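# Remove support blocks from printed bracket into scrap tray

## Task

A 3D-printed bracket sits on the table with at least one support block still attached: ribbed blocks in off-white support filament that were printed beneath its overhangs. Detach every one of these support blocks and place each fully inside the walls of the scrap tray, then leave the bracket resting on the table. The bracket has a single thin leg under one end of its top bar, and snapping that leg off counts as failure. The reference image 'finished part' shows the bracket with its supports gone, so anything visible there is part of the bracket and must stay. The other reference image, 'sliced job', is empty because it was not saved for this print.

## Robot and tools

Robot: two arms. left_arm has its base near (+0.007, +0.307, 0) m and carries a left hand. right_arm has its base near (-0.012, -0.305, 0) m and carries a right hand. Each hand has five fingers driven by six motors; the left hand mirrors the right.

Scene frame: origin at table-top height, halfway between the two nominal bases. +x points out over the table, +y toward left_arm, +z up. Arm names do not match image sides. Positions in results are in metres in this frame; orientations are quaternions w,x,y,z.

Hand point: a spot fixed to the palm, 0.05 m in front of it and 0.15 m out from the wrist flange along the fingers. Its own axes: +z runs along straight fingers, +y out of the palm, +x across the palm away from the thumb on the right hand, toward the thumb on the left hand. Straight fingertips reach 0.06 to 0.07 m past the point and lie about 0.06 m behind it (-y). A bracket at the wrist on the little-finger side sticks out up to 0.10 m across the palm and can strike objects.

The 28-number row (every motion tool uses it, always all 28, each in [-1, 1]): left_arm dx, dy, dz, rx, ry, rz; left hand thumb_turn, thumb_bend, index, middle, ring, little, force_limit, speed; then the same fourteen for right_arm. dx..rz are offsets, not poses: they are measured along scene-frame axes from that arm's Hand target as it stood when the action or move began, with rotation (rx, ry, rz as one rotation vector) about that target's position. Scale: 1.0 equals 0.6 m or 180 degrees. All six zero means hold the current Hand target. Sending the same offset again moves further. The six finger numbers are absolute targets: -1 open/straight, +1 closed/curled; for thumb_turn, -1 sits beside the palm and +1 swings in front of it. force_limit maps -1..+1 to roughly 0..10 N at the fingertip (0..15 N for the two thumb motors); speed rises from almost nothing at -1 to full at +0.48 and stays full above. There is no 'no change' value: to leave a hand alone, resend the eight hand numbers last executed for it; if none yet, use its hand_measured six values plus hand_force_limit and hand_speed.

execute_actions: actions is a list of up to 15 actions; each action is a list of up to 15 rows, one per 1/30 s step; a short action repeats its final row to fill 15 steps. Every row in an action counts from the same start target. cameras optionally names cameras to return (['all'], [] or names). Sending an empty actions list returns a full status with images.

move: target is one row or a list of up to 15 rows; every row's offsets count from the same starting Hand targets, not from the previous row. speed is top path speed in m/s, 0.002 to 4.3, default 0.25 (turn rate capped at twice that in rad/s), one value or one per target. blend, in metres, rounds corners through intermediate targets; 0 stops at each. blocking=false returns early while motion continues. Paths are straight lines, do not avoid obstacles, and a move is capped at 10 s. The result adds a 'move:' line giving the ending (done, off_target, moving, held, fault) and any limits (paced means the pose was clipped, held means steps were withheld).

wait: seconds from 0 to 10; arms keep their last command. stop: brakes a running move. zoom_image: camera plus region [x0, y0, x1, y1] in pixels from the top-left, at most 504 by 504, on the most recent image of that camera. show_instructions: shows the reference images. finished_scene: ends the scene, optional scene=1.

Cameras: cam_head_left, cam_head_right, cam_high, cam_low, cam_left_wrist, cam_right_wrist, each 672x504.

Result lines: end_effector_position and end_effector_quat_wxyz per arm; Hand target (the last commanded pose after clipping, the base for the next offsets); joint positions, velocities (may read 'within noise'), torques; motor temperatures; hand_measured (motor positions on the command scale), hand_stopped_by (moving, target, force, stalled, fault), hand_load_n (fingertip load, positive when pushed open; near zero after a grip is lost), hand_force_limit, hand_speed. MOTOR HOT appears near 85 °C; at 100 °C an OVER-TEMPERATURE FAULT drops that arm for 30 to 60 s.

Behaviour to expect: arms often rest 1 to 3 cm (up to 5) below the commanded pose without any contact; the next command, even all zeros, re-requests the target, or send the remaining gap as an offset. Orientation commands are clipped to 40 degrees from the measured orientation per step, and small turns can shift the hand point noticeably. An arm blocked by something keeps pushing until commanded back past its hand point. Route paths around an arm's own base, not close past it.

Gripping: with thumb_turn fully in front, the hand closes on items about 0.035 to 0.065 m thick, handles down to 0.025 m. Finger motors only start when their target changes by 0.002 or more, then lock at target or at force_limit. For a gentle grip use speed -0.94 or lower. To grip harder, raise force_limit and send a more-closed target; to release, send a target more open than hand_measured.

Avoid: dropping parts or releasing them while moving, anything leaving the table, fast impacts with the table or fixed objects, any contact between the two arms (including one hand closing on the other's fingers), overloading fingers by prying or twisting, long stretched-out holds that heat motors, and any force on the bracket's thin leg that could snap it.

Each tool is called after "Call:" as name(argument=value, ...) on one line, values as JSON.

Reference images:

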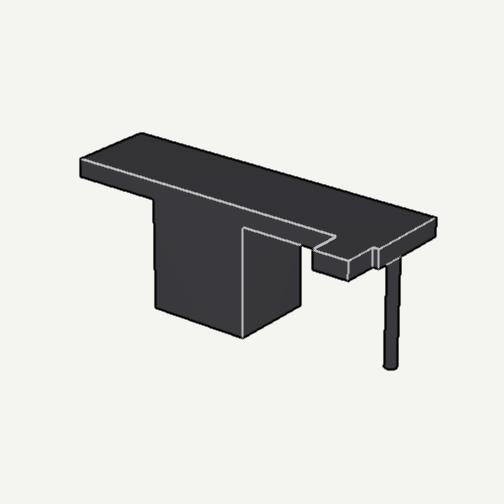

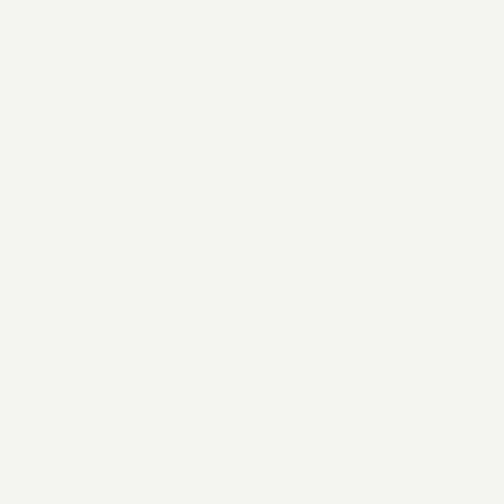

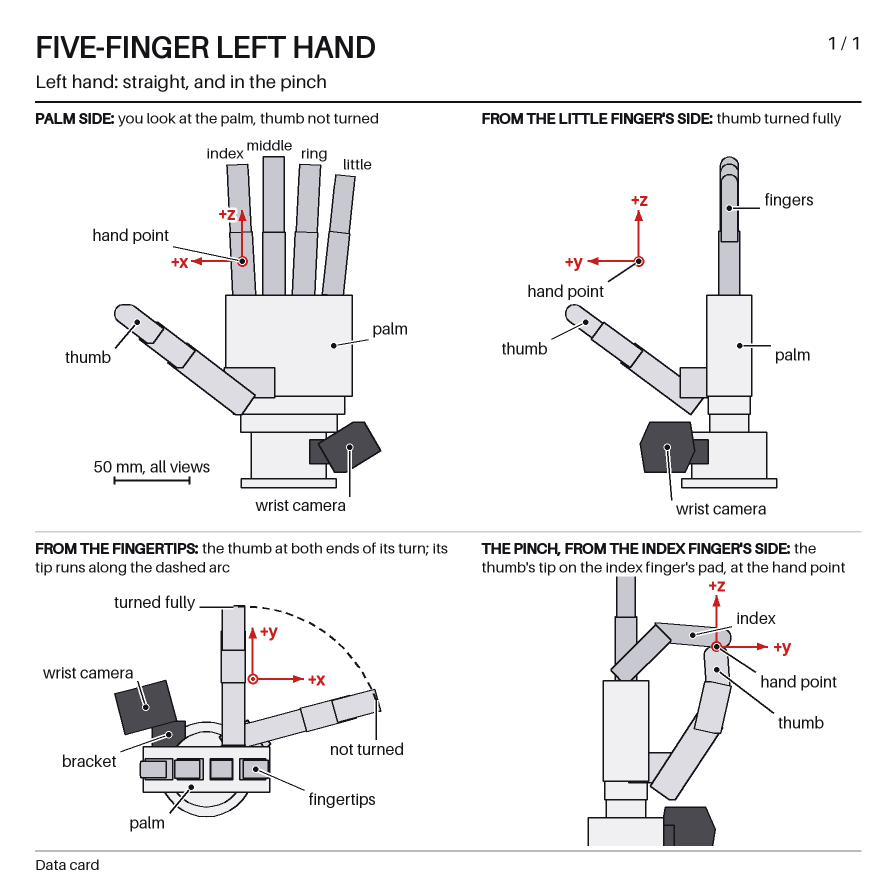

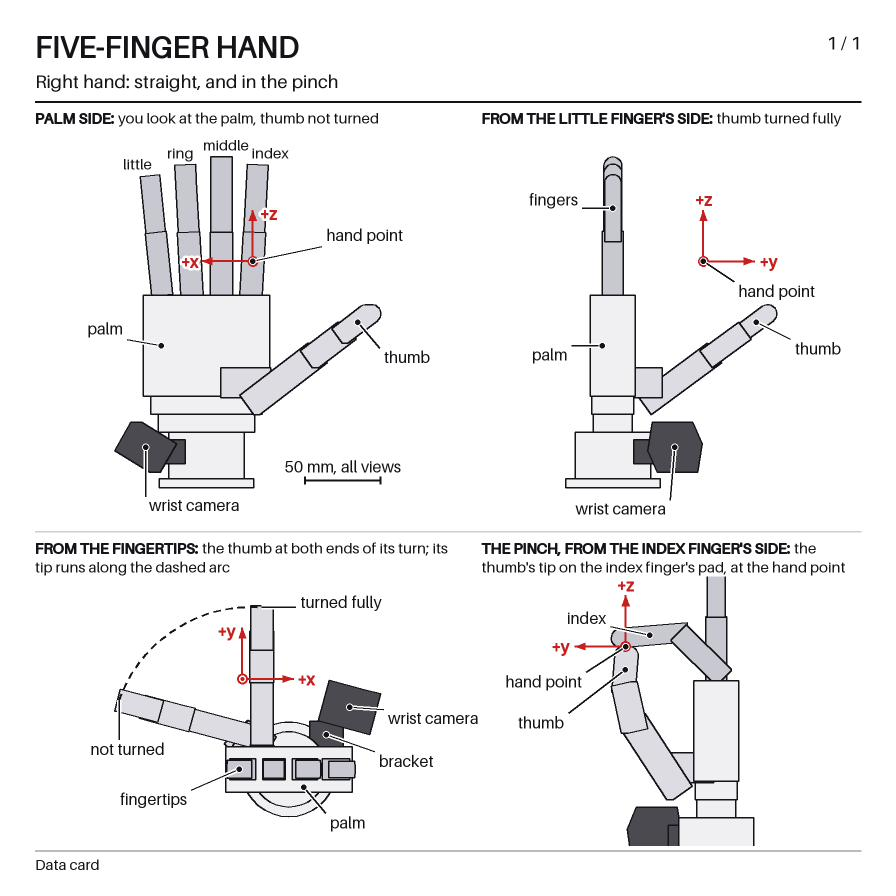

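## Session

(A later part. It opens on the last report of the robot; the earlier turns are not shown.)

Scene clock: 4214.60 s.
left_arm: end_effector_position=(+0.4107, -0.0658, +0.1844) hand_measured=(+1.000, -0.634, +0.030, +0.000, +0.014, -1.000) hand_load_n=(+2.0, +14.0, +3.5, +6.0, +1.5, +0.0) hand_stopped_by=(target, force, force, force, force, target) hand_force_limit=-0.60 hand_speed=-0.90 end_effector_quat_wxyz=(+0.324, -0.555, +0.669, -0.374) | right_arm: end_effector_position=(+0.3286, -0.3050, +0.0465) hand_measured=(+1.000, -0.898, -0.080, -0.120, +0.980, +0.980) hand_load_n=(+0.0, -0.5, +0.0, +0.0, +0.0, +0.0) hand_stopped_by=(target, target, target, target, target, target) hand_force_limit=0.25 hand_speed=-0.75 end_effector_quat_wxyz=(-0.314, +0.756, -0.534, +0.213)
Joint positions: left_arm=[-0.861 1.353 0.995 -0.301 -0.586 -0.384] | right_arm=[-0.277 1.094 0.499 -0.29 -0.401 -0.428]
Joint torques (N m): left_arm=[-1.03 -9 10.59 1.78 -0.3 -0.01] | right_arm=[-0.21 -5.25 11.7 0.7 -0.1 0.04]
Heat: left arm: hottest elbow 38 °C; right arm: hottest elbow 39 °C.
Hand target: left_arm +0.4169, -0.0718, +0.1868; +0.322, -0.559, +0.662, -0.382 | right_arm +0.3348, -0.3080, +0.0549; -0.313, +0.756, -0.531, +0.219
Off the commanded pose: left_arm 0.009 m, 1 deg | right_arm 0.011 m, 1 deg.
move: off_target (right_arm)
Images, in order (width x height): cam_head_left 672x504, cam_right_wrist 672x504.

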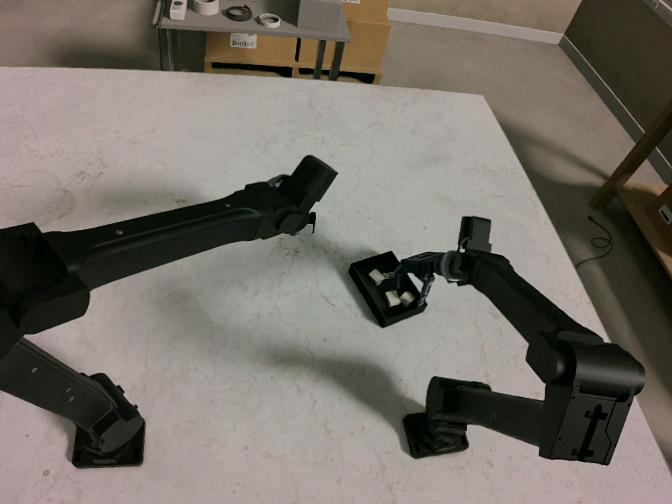

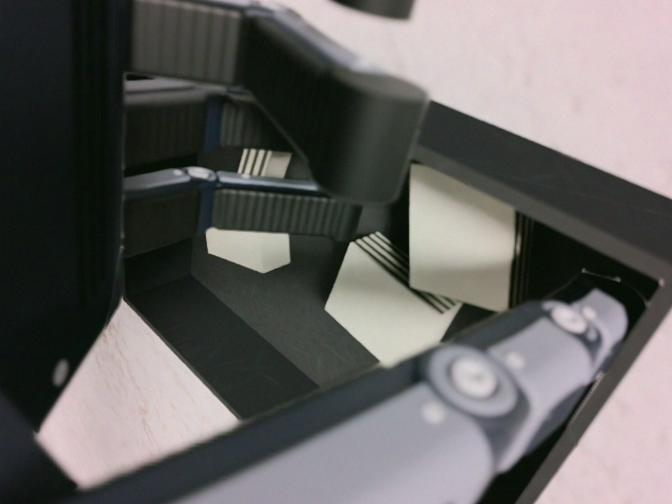

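Call:
move(target=[0,0,0,0,0,0,1,-0.6,0.2,0.2,0.2,-1,-0.6,-0.9,0.015,0,0.05,0,0,0,1,-0.9,-0.08,-0.12,0.98,0.98,0.25,-0.75], speed=0.05, cameras=["cam_head_left", "cam_right_wrist"])

Call:
zoom_image(camera="cam_head_left", region=[350, 240, 430, 330])

Scene clock: 4221.37 s.
left_arm: end_effector_position=(+0.4107, -0.0658, +0.1844) hand_measured=(+1.000, -0.634, +0.030, +0.000, +0.014, -1.000) hand_load_n=(+2.5, +14.0, +3.5, +5.5, +1.5, +0.0) hand_stopped_by=(target, force, force, force, force, target) hand_force_limit=-0.60 hand_speed=-0.90 end_effector_quat_wxyz=(+0.324, -0.555, +0.669, -0.374) | right_arm: end_effector_position=(+0.3270, -0.3055, +0.0647) hand_measured=(+1.000, -0.898, -0.080, -0.120, +0.980, +0.980) hand_load_n=(+0.0, +0.0, +0.0, +0.0, +0.0, +0.5) hand_stopped_by=(target, target, target, target, target, target) hand_force_limit=0.25 hand_speed=-0.75 end_effector_quat_wxyz=(-0.307, +0.757, -0.539, +0.203)
Joint positions: left_arm=[-0.861 1.353 0.995 -0.301 -0.586 -0.384] | right_arm=[-0.277 1.065 0.546 -0.392 -0.397 -0.428]
Joint torques (N m): left_arm=[-1.03 -8.88 10.58 1.77 -0.3 -0.01] | right_arm=[0.32 -5.3 14.26 0.68 -0.1 0.1]
Heat: left arm: hottest elbow 38 °C; right arm: hottest elbow 40 °C.
Hand target: left_arm +0.4169, -0.0718, +0.1868; +0.322, -0.559, +0.662, -0.382 | right_arm +0.3439, -0.3080, +0.0849; -0.313, +0.756, -0.531, +0.219
Off the commanded pose: left_arm 0.009 m, 1 deg | right_arm 0.026 m, 2 deg.
move: off_target (right_arm)
Images, in order (width x height): cam_head_left 672x504, cam_right_wrist 672x504.

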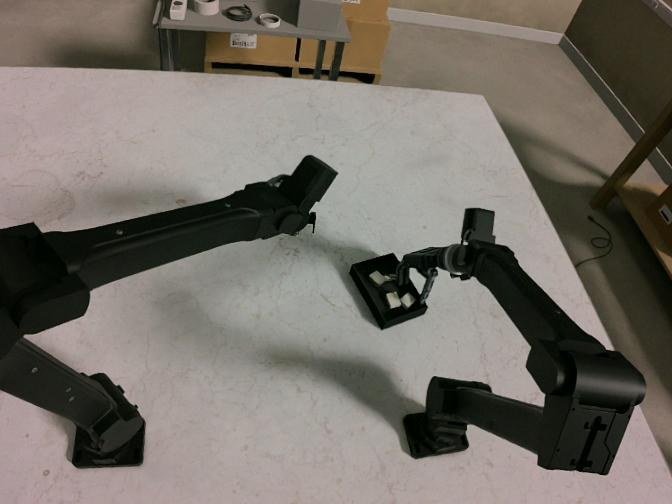

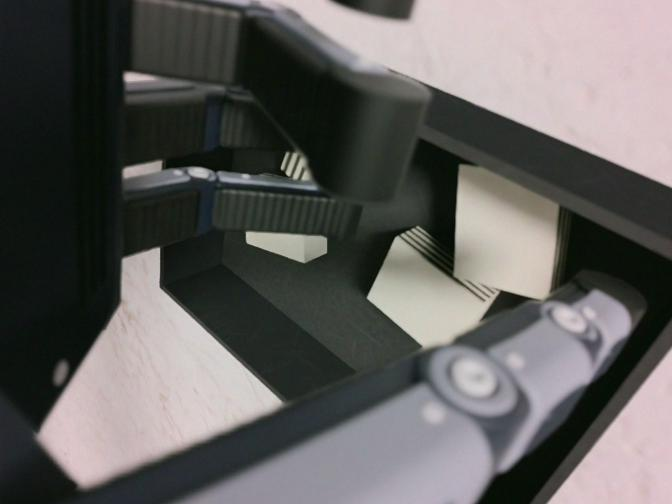

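Scaled by 5.600 from the camera's 672x504 image, which has a finer 960x720 frame.

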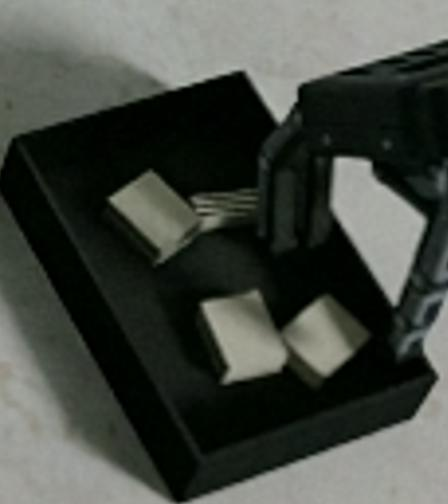

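Call:
move(target=[0,0,0,0,0,0,1,-0.6,0.2,0.2,0.2,-1,-0.6,-0.9,0.0,0,0.06,0,0,0,1,-0.9,-0.08,-0.12,0.98,0.98,0.25,-0.75], speed=0.06, cameras=["cam_head_left", "cam_right_wrist"])

Call:
zoom_image(camera="cam_head_left", region=[330, 200, 450, 340])

Scene clock: 4228.73 s.
left_arm: end_effector_position=(+0.4107, -0.0658, +0.1844) hand_measured=(+1.000, -0.634, +0.030, +0.000, +0.014, -1.000) hand_load_n=(+2.0, +14.0, +3.5, +6.0, +1.5, +0.0) hand_stopped_by=(target, force, force, force, force, target) hand_force_limit=-0.60 hand_speed=-0.90 end_effector_quat_wxyz=(+0.324, -0.555, +0.669, -0.374) | right_arm: end_effector_position=(+0.3288, -0.3059, +0.0995) hand_measured=(+1.000, -0.898, -0.080, -0.120, +0.980, +0.980) hand_load_n=(+0.0, +0.0, +0.0, +0.0, +0.0, +0.0) hand_stopped_by=(target, target, target, target, target, target) hand_force_limit=0.25 hand_speed=-0.75 end_effector_quat_wxyz=(-0.307, +0.757, -0.540, +0.203)
Joint positions: left_arm=[-0.861 1.353 0.995 -0.301 -0.586 -0.384] | right_arm=[-0.277 1.013 0.616 -0.515 -0.397 -0.428]
Joint torques (N m): left_arm=[-1.03 -8.94 10.59 1.8 -0.3 -0.01] | right_arm=[0.26 -5.13 14.93 0.8 -0.1 0.1]
Heat: left arm: hottest elbow 38 °C; right arm: hottest elbow 41 °C.
Hand target: left_arm +0.4169, -0.0718, +0.1868; +0.322, -0.559, +0.662, -0.382 | right_arm +0.3438, -0.3080, +0.1208; -0.313, +0.756, -0.531, +0.219
Off the commanded pose: left_arm 0.009 m, 1 deg | right_arm 0.026 m, 2 deg.
move: off_target (right_arm)
Images, in order (width x height): cam_head_left 672x504, cam_right_wrist 672x504.

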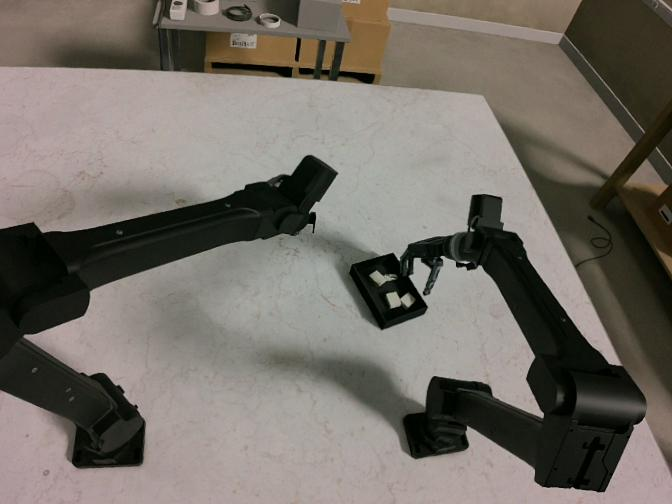

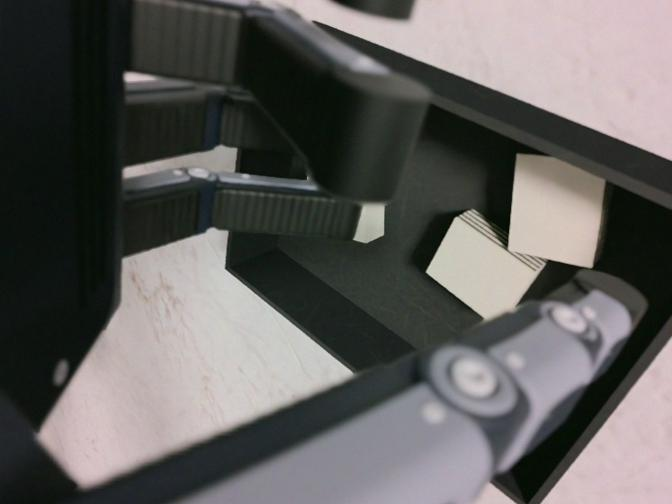

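Scaled by 3.600 from the camera's 672x504 image, which has a finer 960x720 frame.

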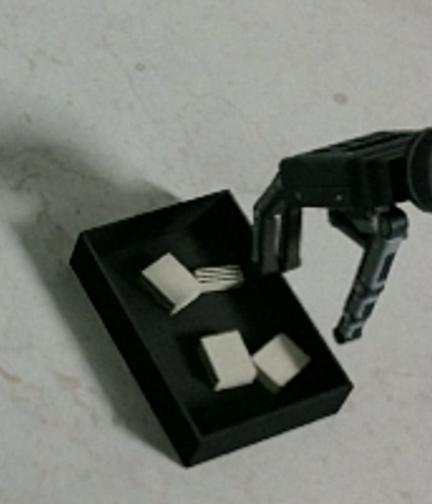

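Call:
move(target=[0,0,0,0,0,0,1,-0.6,0.2,0.2,0.2,-1,-0.6,-0.9,-0.0563,0.1133,0.265,0,0,0,1,-0.9,-0.08,-0.12,0.98,0.98,0.25,-0.75], speed=0.15, cameras=["all"])

Scene clock: 4250.50 s.
left_arm: end_effector_position=(+0.4107, -0.0658, +0.1844) hand_measured=(+1.000, -0.634, +0.030, +0.000, +0.014, -1.000) hand_load_n=(+2.5, +14.0, +3.5, +6.0, +1.5, +0.0) hand_stopped_by=(target, force, force, force, force, target) hand_force_limit=-0.60 hand_speed=-0.90 end_effector_quat_wxyz=(+0.324, -0.555, +0.669, -0.374) | right_arm: end_effector_position=(+0.3030, -0.2430, +0.2566) hand_measured=(+1.000, -0.898, -0.080, -0.120, +0.980, +0.980) hand_load_n=(+0.0, +0.5, +0.0, +0.0, +0.0, +0.0) hand_stopped_by=(target, target, target, target, target, target) hand_force_limit=0.25 hand_speed=-0.75 end_effector_quat_wxyz=(-0.303, +0.762, -0.534, +0.208)
Joint positions: left_arm=[-0.861 1.353 0.995 -0.301 -0.586 -0.384] | right_arm=[-0.037 0.823 0.929 -0.956 -0.236 -0.251]
Joint torques (N m): left_arm=[-0.97 -8.88 10.59 1.8 -0.29 -0.01] | right_arm=[0.5 -2.9 16.24 0.9 0 0.22]
Heat: left arm: hottest elbow 38 °C; right arm: hottest elbow 43 °C.
Hand target: left_arm +0.4169, -0.0718, +0.1868; +0.322, -0.559, +0.662, -0.382 | right_arm +0.3100, -0.2400, +0.2799; -0.313, +0.756, -0.531, +0.219
Off the commanded pose: left_arm 0.009 m, 1 deg | right_arm 0.024 m, 2 deg.
move: off_target (right_arm)

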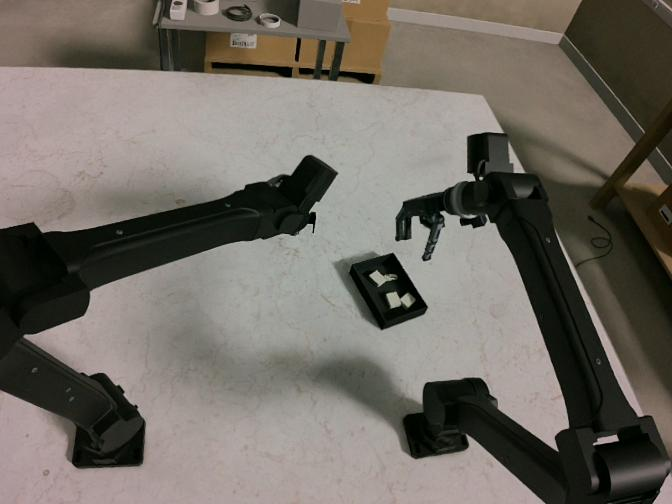

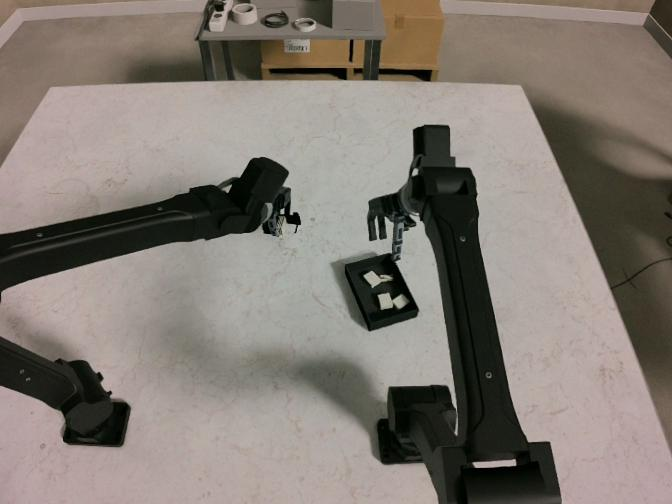

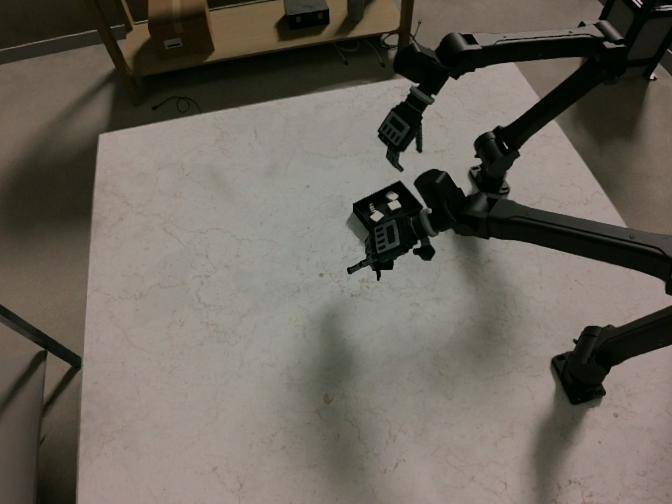

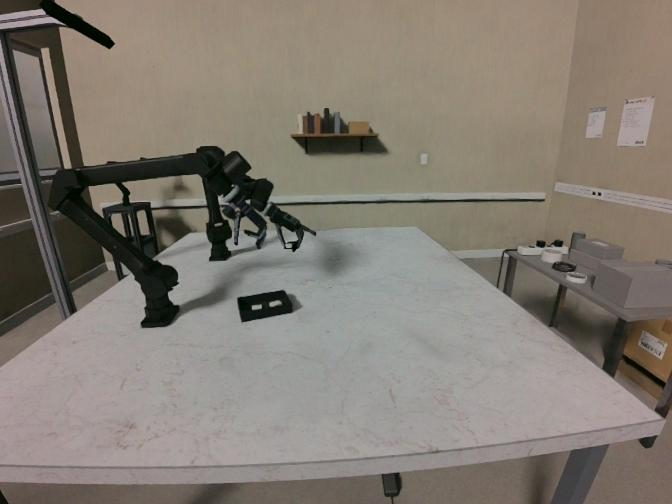

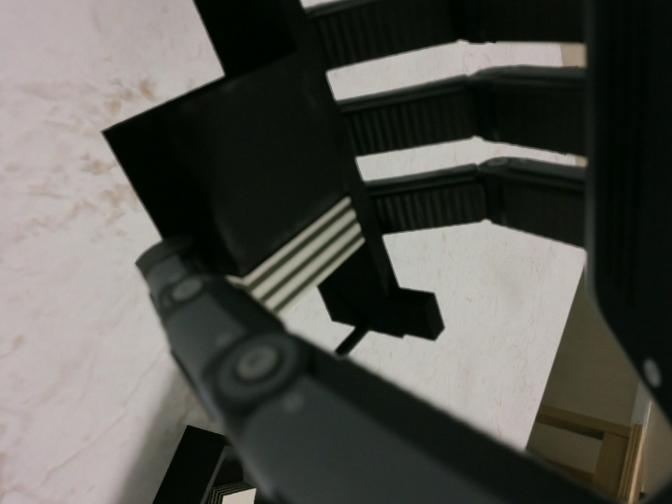

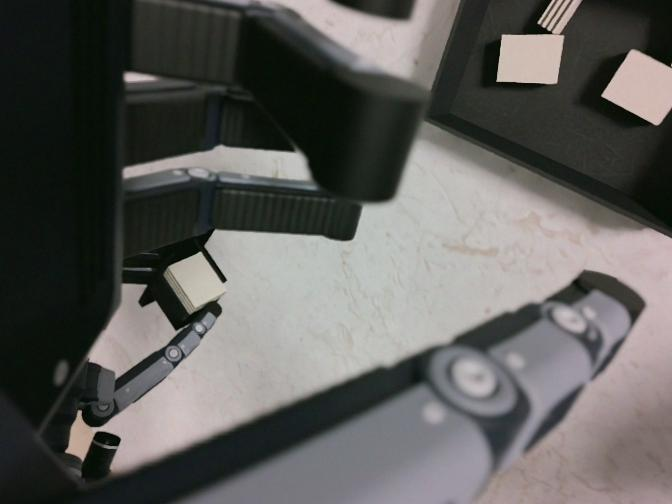

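Call:
zoom_image(camera="cam_left_wrist", region=[90, 60, 460, 380])

Call:
zoom_image(camera="cam_right_wrist", region=[80, 200, 280, 380])

Call:
zoom_image(camera="cam_head_right", region=[230, 160, 330, 260])

Scaled by 1.362 from the camera's 672x504 image, which has a finer 960x720 frame.

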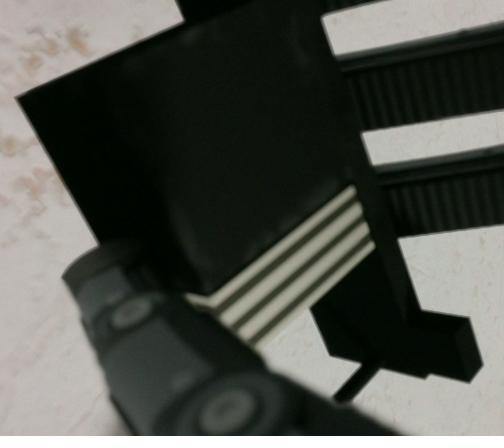

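Scaled by 2.520 from the camera's 672x504 image, which has a finer 960x720 frame.

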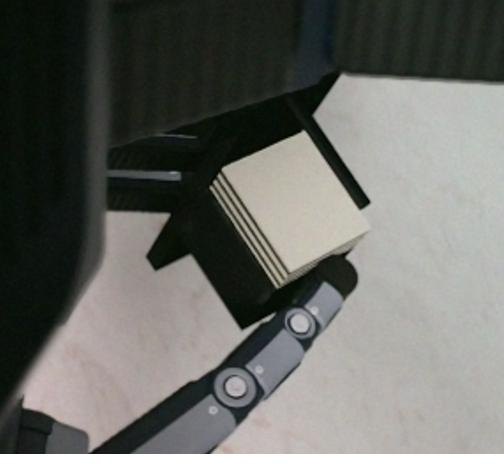

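Scaled by 5.040 from the camera's 672x504 image, which has a finer 960x720 frame.

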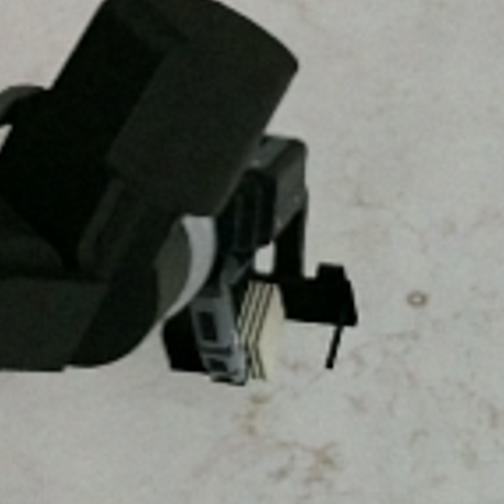

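Call:
move(target=[-0.0367,-0.0083,0,0,0,0,1,-0.6,0.2,0.2,0.2,-1,-0.6,-0.9,0,0,0,0,0,0,1,-0.95,-0.1,-0.1,-1,-1,0.15,-0.3], speed=0.05, cameras=["cam_head_right"])

Scene clock: 4430.00 s.
left_arm: end_effector_position=(+0.4002, -0.0776, +0.1875) hand_measured=(+1.000, -0.634, +0.030, +0.000, +0.014, -1.000) hand_load_n=(+2.5, +14.0, +3.5, +6.0, +1.5, +0.0) hand_stopped_by=(target, force, force, force, force, target) hand_force_limit=-0.60 hand_speed=-0.90 end_effector_quat_wxyz=(+0.324, -0.558, +0.661, -0.382) | right_arm: end_effector_position=(+0.3029, -0.2429, +0.2565) hand_measured=(+1.000, -0.950, -0.100, -0.100, -1.000, -1.000) hand_load_n=(+0.0, +0.0, +0.0, +0.0, -0.5, +0.0) hand_stopped_by=(target, target, target, target, target, target) hand_force_limit=0.15 hand_speed=-0.30 end_effector_quat_wxyz=(-0.302, +0.761, -0.535, +0.208)
Joint positions: left_arm=[-0.899 1.352 0.995 -0.301 -0.62 -0.419] | right_arm=[-0.037 0.823 0.929 -0.956 -0.236 -0.25]
Joint torques (N m): left_arm=[-1.73 -10.58 8.87 0.95 -0.45 -0.01] | right_arm=[0.44 -2.96 16.27 0.95 0 0.21]
Motor temperatures (°C): left_arm=[21 25 38 22 21 19] | right_arm=[22 21 49 22 21 21]
Heat: left arm: hottest elbow 38 °C; right arm: hottest elbow 49 °C.
Hand target: left_arm +0.3949, -0.0767, +0.1868; +0.322, -0.559, +0.662, -0.382 | right_arm +0.3101, -0.2401, +0.2799; -0.313, +0.756, -0.531, +0.220
Off the commanded pose: left_arm 0.006 m, 0 deg | right_arm 0.025 m, 2 deg.
move: off_target (right_arm)
Images, in order (width x height): cam_head_right 672x504.

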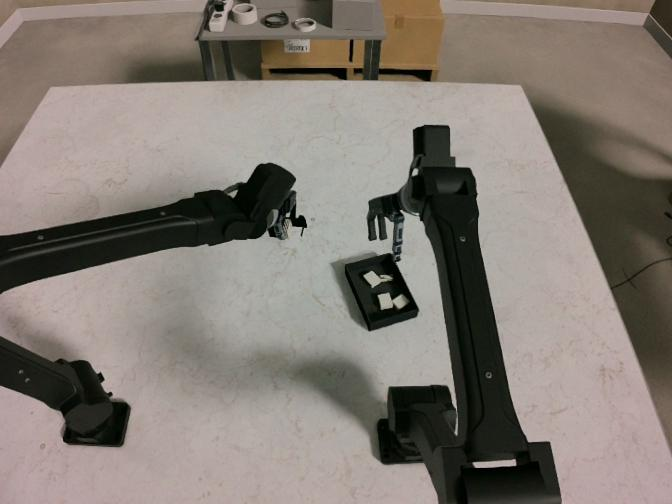

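Call:
move(target=[0,0,0,0,0,0,1,-0.6,0.2,0.2,0.2,-1,-0.6,-0.9,0,0,0,0.3741,0.4452,-0.5034,1,-0.95,-0.1,-0.1,-1,-1,0.15,-0.3], speed=0.25, cameras=["cam_head_right", "cam_right_wrist"])

Scene clock: 4441.73 s.
left_arm: end_effector_position=(+0.4002, -0.0776, +0.1875) hand_measured=(+1.000, -0.634, +0.030, +0.000, +0.014, -1.000) hand_load_n=(+2.5, +14.0, +3.5, +5.5, +1.5, +0.0) hand_stopped_by=(target, force, force, force, force, target) hand_force_limit=-0.60 hand_speed=-0.90 end_effector_quat_wxyz=(+0.324, -0.558, +0.661, -0.382) | right_arm: end_effector_position=(+0.3122, -0.2388, +0.2819) hand_measured=(+1.000, -0.950, -0.100, -0.100, -1.000, -1.000) hand_load_n=(+0.0, +0.0, +0.0, +0.0, +0.0, +0.0) hand_stopped_by=(target, target, target, target, target, target) hand_force_limit=0.15 hand_speed=-0.30 end_effector_quat_wxyz=(+0.040, +0.068, +0.922, +0.378)
Joint positions: left_arm=[-0.899 1.352 0.995 -0.301 -0.62 -0.419] | right_arm=[-0.426 1.126 0.989 -1.629 -0.761 1.26]
Joint torques (N m): left_arm=[-1.67 -10.58 8.85 0.95 -0.45 -0.02] | right_arm=[-0.62 -5.89 9.17 -0.76 -0.59 0.23]
Heat: left arm: hottest elbow 38 °C; right arm: hottest elbow 49 °C.
Hand target: left_arm +0.3949, -0.0767, +0.1868; +0.322, -0.559, +0.662, -0.382 | right_arm +0.3101, -0.2401, +0.2799; +0.033, +0.080, +0.920, +0.381
Off the commanded pose: left_arm 0.005 m, 0 deg | right_arm 0.003 m, 2 deg.
move: done
Images, in order (width x height): cam_head_right 672x504, cam_right_wrist 672x504.

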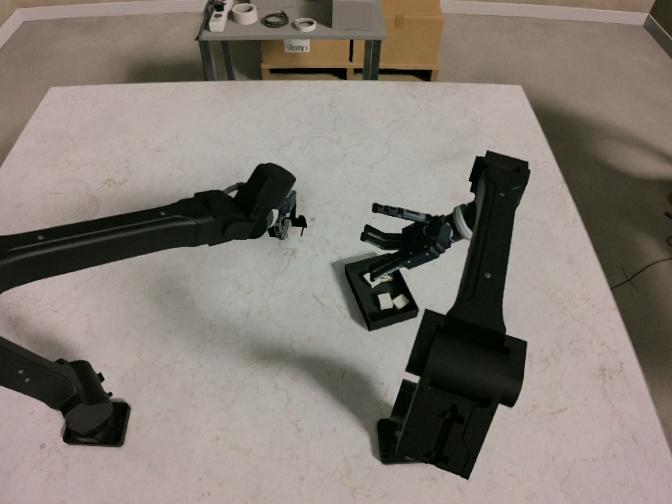

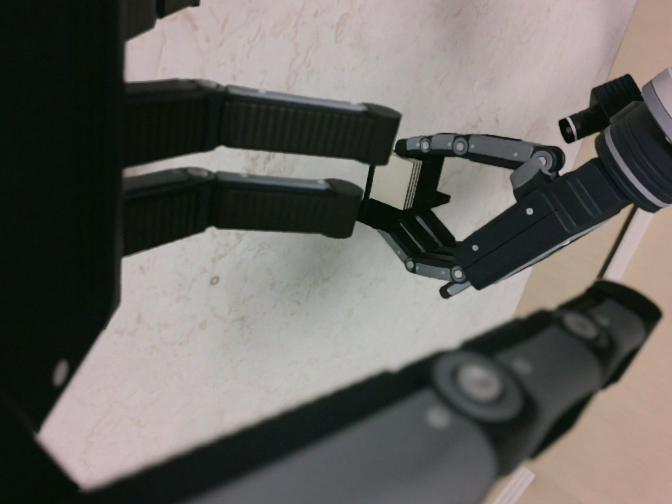

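Call:
move(target=[[0,0,0,0,0,0,1,-0.6,0.2,0.2,0.2,-1,-0.6,-0.9,0.1333,0.1167,-0.12,0,0,0,1,-0.95,-0.1,-0.1,-1,-1,0.15,-0.3],[0,0,0,0,0,0,1,-0.6,0.2,0.2,0.2,-1,-0.6,-0.9,0.1398,0.135,-0.2,0,0,0,1,-0.95,-0.1,-0.1,-1,-1,0.15,-0.3]], speed=0.12, blend=0.02, cameras=["all"])

Scene clock: 4452.13 s.
left_arm: end_effector_position=(+0.4002, -0.0776, +0.1875) hand_measured=(+1.000, -0.634, +0.030, +0.000, +0.014, -1.000) hand_load_n=(+2.5, +14.0, +3.5, +6.0, +1.5, +0.0) hand_stopped_by=(target, force, force, force, force, target) hand_force_limit=-0.60 hand_speed=-0.90 end_effector_quat_wxyz=(+0.324, -0.558, +0.661, -0.382) | right_arm: end_effector_position=(+0.3937, -0.1614, +0.1669) hand_measured=(+1.000, -0.950, -0.100, -0.100, -1.000, -1.000) hand_load_n=(+0.0, +0.0, +0.0, +0.0, +0.0, +0.0) hand_stopped_by=(target, target, target, target, target, target) hand_force_limit=0.15 hand_speed=-0.30 end_effector_quat_wxyz=(+0.040, +0.076, +0.920, +0.382)
Joint positions: left_arm=[-0.899 1.352 0.995 -0.301 -0.62 -0.419] | right_arm=[-0.127 1.337 0.845 -0.974 -0.783 1.698]
Joint torques (N m): left_arm=[-1.73 -10.58 8.87 0.94 -0.45 -0.01] | right_arm=[0.5 -7.3 8.72 0.69 -0.49 0.23]
Heat: left arm: hottest elbow 38 °C; right arm: hottest elbow 47 °C.
Hand target: left_arm +0.3949, -0.0767, +0.1868; +0.322, -0.559, +0.662, -0.382 | right_arm +0.3938, -0.1589, +0.1599; +0.033, +0.080, +0.920, +0.381
Off the commanded pose: left_arm 0.005 m, 0 deg | right_arm 0.007 m, 1 deg.
move: done

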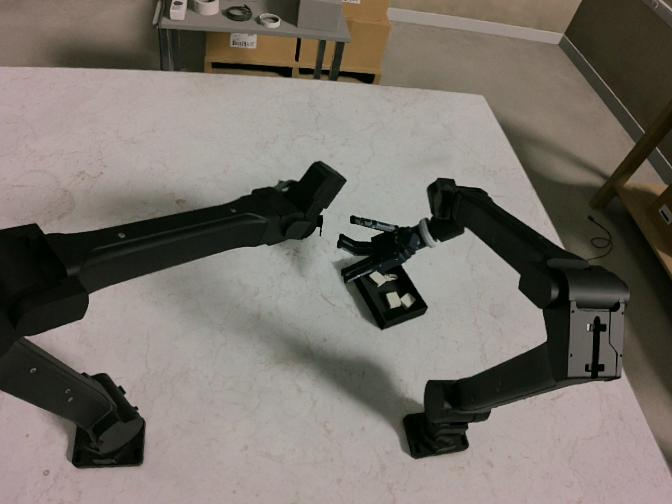

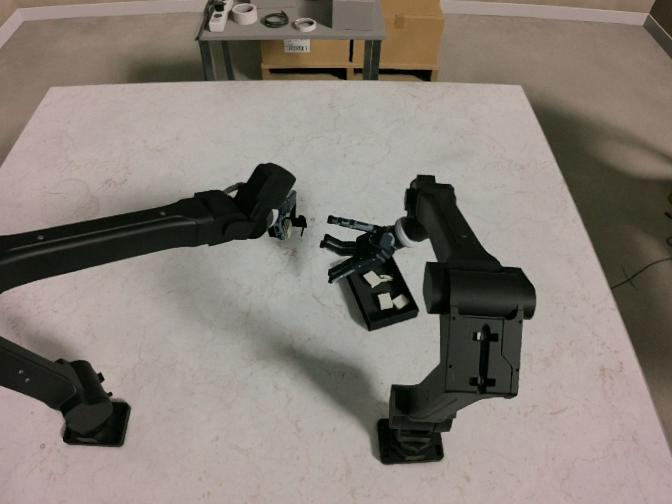

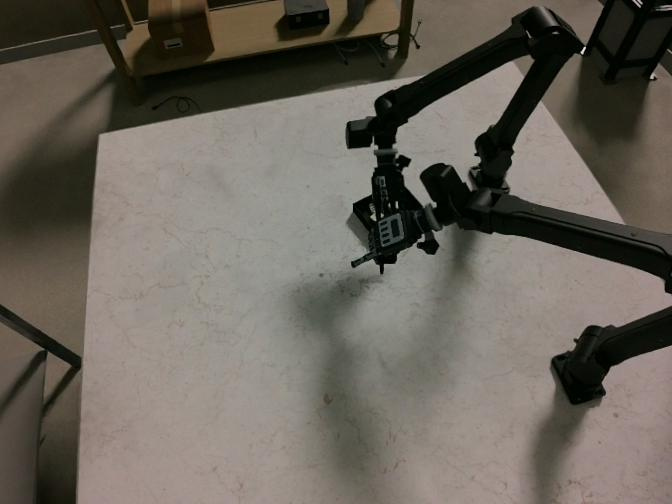

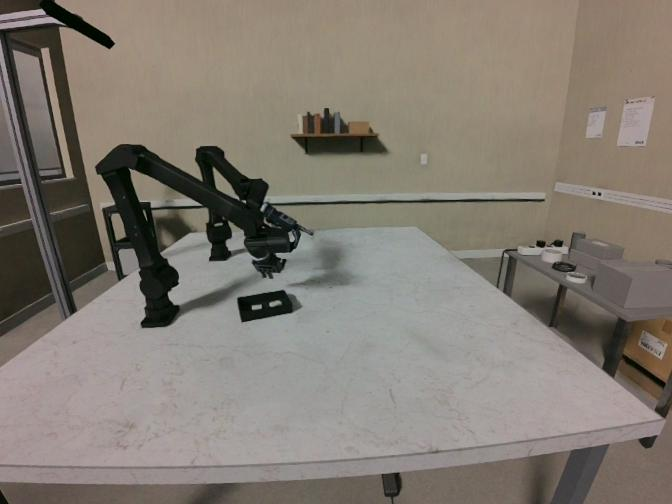

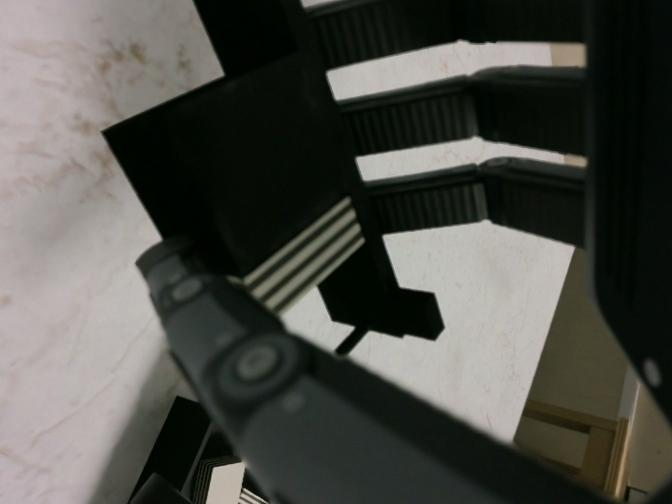

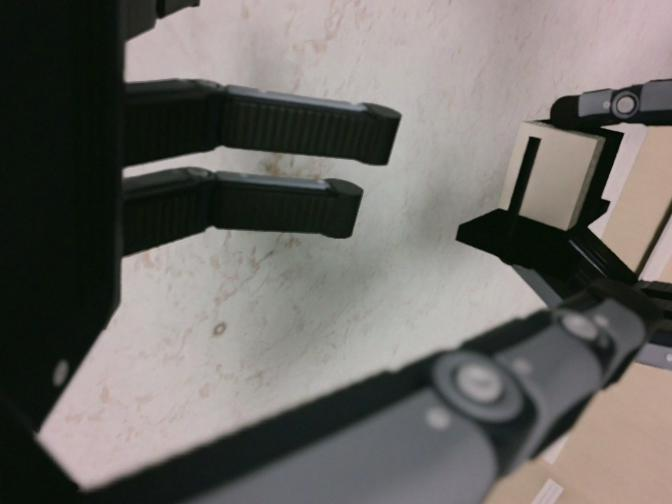

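Call:
zoom_image(camera="cam_right_wrist", region=[420, 70, 672, 320])

Scaled by 2.000 from the camera's 672x504 image, which has a finer 960x720 frame.

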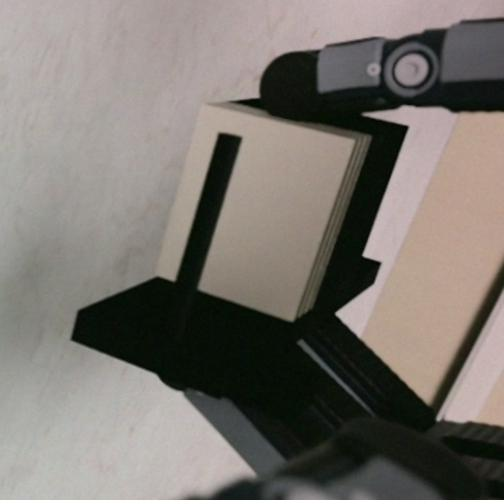

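Call:
move(target=[0,0,0,0,0,0,1,-0.6,0.2,0.2,0.2,-1,-0.6,-0.9,0.0295,0.09,-0.0065,0,0,0,1,-0.8,-0.1,-0.1,-1,-1,0.15,-0.3], speed=0.05, cameras=["cam_head_left", "cam_head_right", "cam_right_wrist", "cam_left_wrist"])

Call:
zoom_image(camera="cam_right_wrist", region=[360, 60, 672, 320])

Scene clock: 4505.20 s.
left_arm: end_effector_position=(+0.4002, -0.0776, +0.1875) hand_measured=(+1.000, -0.634, +0.030, +0.000, +0.014, -1.000) hand_load_n=(+2.0, +14.0, +3.5, +5.5, +1.5, +0.0) hand_stopped_by=(target, force, force, force, force, target) hand_force_limit=-0.60 hand_speed=-0.90 end_effector_quat_wxyz=(+0.324, -0.558, +0.661, -0.382) | right_arm: end_effector_position=(+0.3938, -0.1614, +0.1669) hand_measured=(+1.000, -0.950, -0.100, -0.100, -1.000, -1.000) hand_load_n=(+0.5, +0.0, +0.5, +0.0, +0.0, +0.0) hand_stopped_by=(target, target, target, target, target, target) hand_force_limit=0.15 hand_speed=-0.30 end_effector_quat_wxyz=(+0.040, +0.077, +0.920, +0.382)
Joint positions: left_arm=[-0.899 1.352 0.995 -0.301 -0.62 -0.419] | right_arm=[-0.127 1.337 0.845 -0.974 -0.783 1.699]
Joint torques (N m): left_arm=[-1.79 -10.58 8.88 0.95 -0.46 -0.01] | right_arm=[0.5 -7.3 8.7 0.69 -0.49 0.23]
Motor temperatures (°C): left_arm=[21 25 37 22 21 19] | right_arm=[22 21 43 22 22 21]
Heat: left arm: no reading; right arm: no reading.
Hand target: left_arm +0.3949, -0.0767, +0.1868; +0.322, -0.559, +0.662, -0.382 | right_arm +0.3939, -0.1590, +0.1599; +0.033, +0.080, +0.920, +0.381
NO CONTROL: MOTORS OFF. The power of the arms went off while the arms waited for this call, through no command of yours: the arms are limp. The readings of the arms here are old: from when control was lost, or earlier. What the arms strike, push or drop without control can cost score or fail the task. If the arms hit each other without control, that can cost score but does not end the scene. A move or wait that this ends or prevents says "fault": that word means this event, not a fault of the arms. Your reply's later calls are not run. Nothing of this call ran. The arms run no command until a result says that a person gave control back. To wait, call execute_actions with no actions, or call wait with any seconds it accepts: either call returns when control is back, or after at most 30 seconds. The wait itself costs no score and uses none of the scene's actions.
move: fault
Images, in order (width x height): cam_head_left 672x504, cam_head_right 672x504, cam_left_wrist 672x504, cam_right_wrist 672x504.

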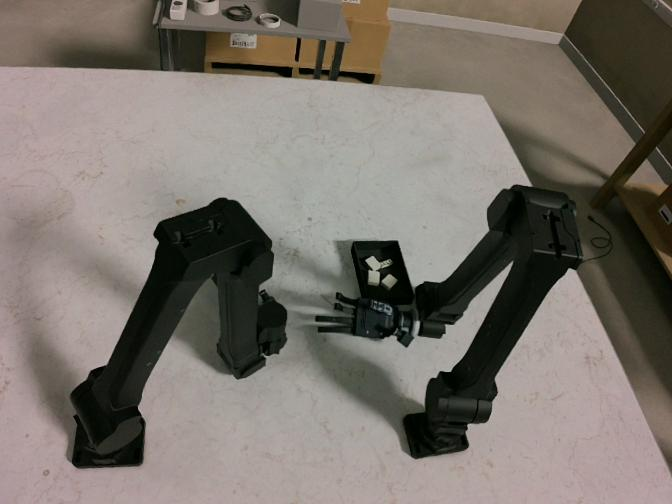

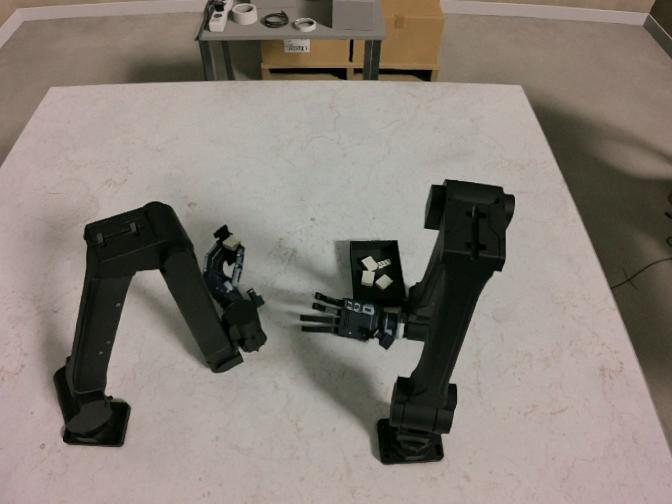

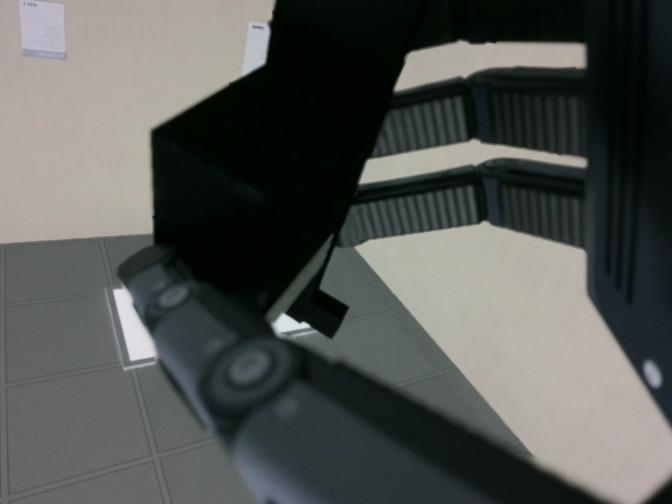

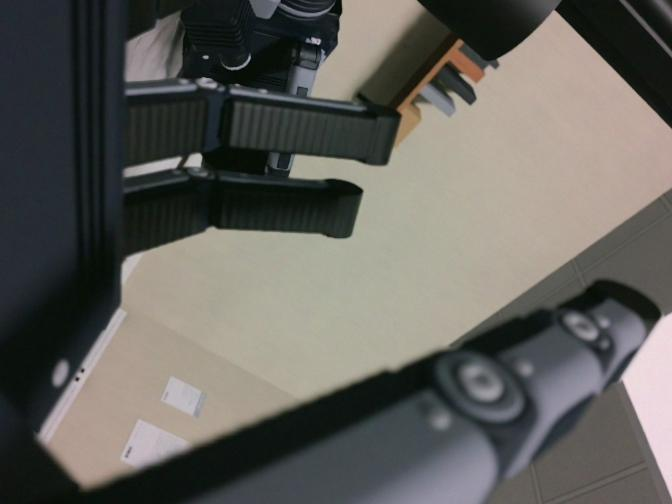

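Scaled by 1.615 from the camera's 672x504 image, which has a finer 960x720 frame.

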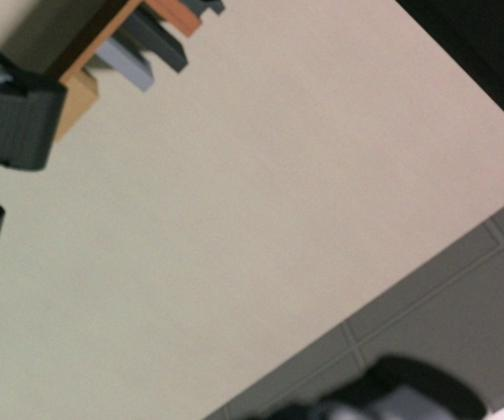

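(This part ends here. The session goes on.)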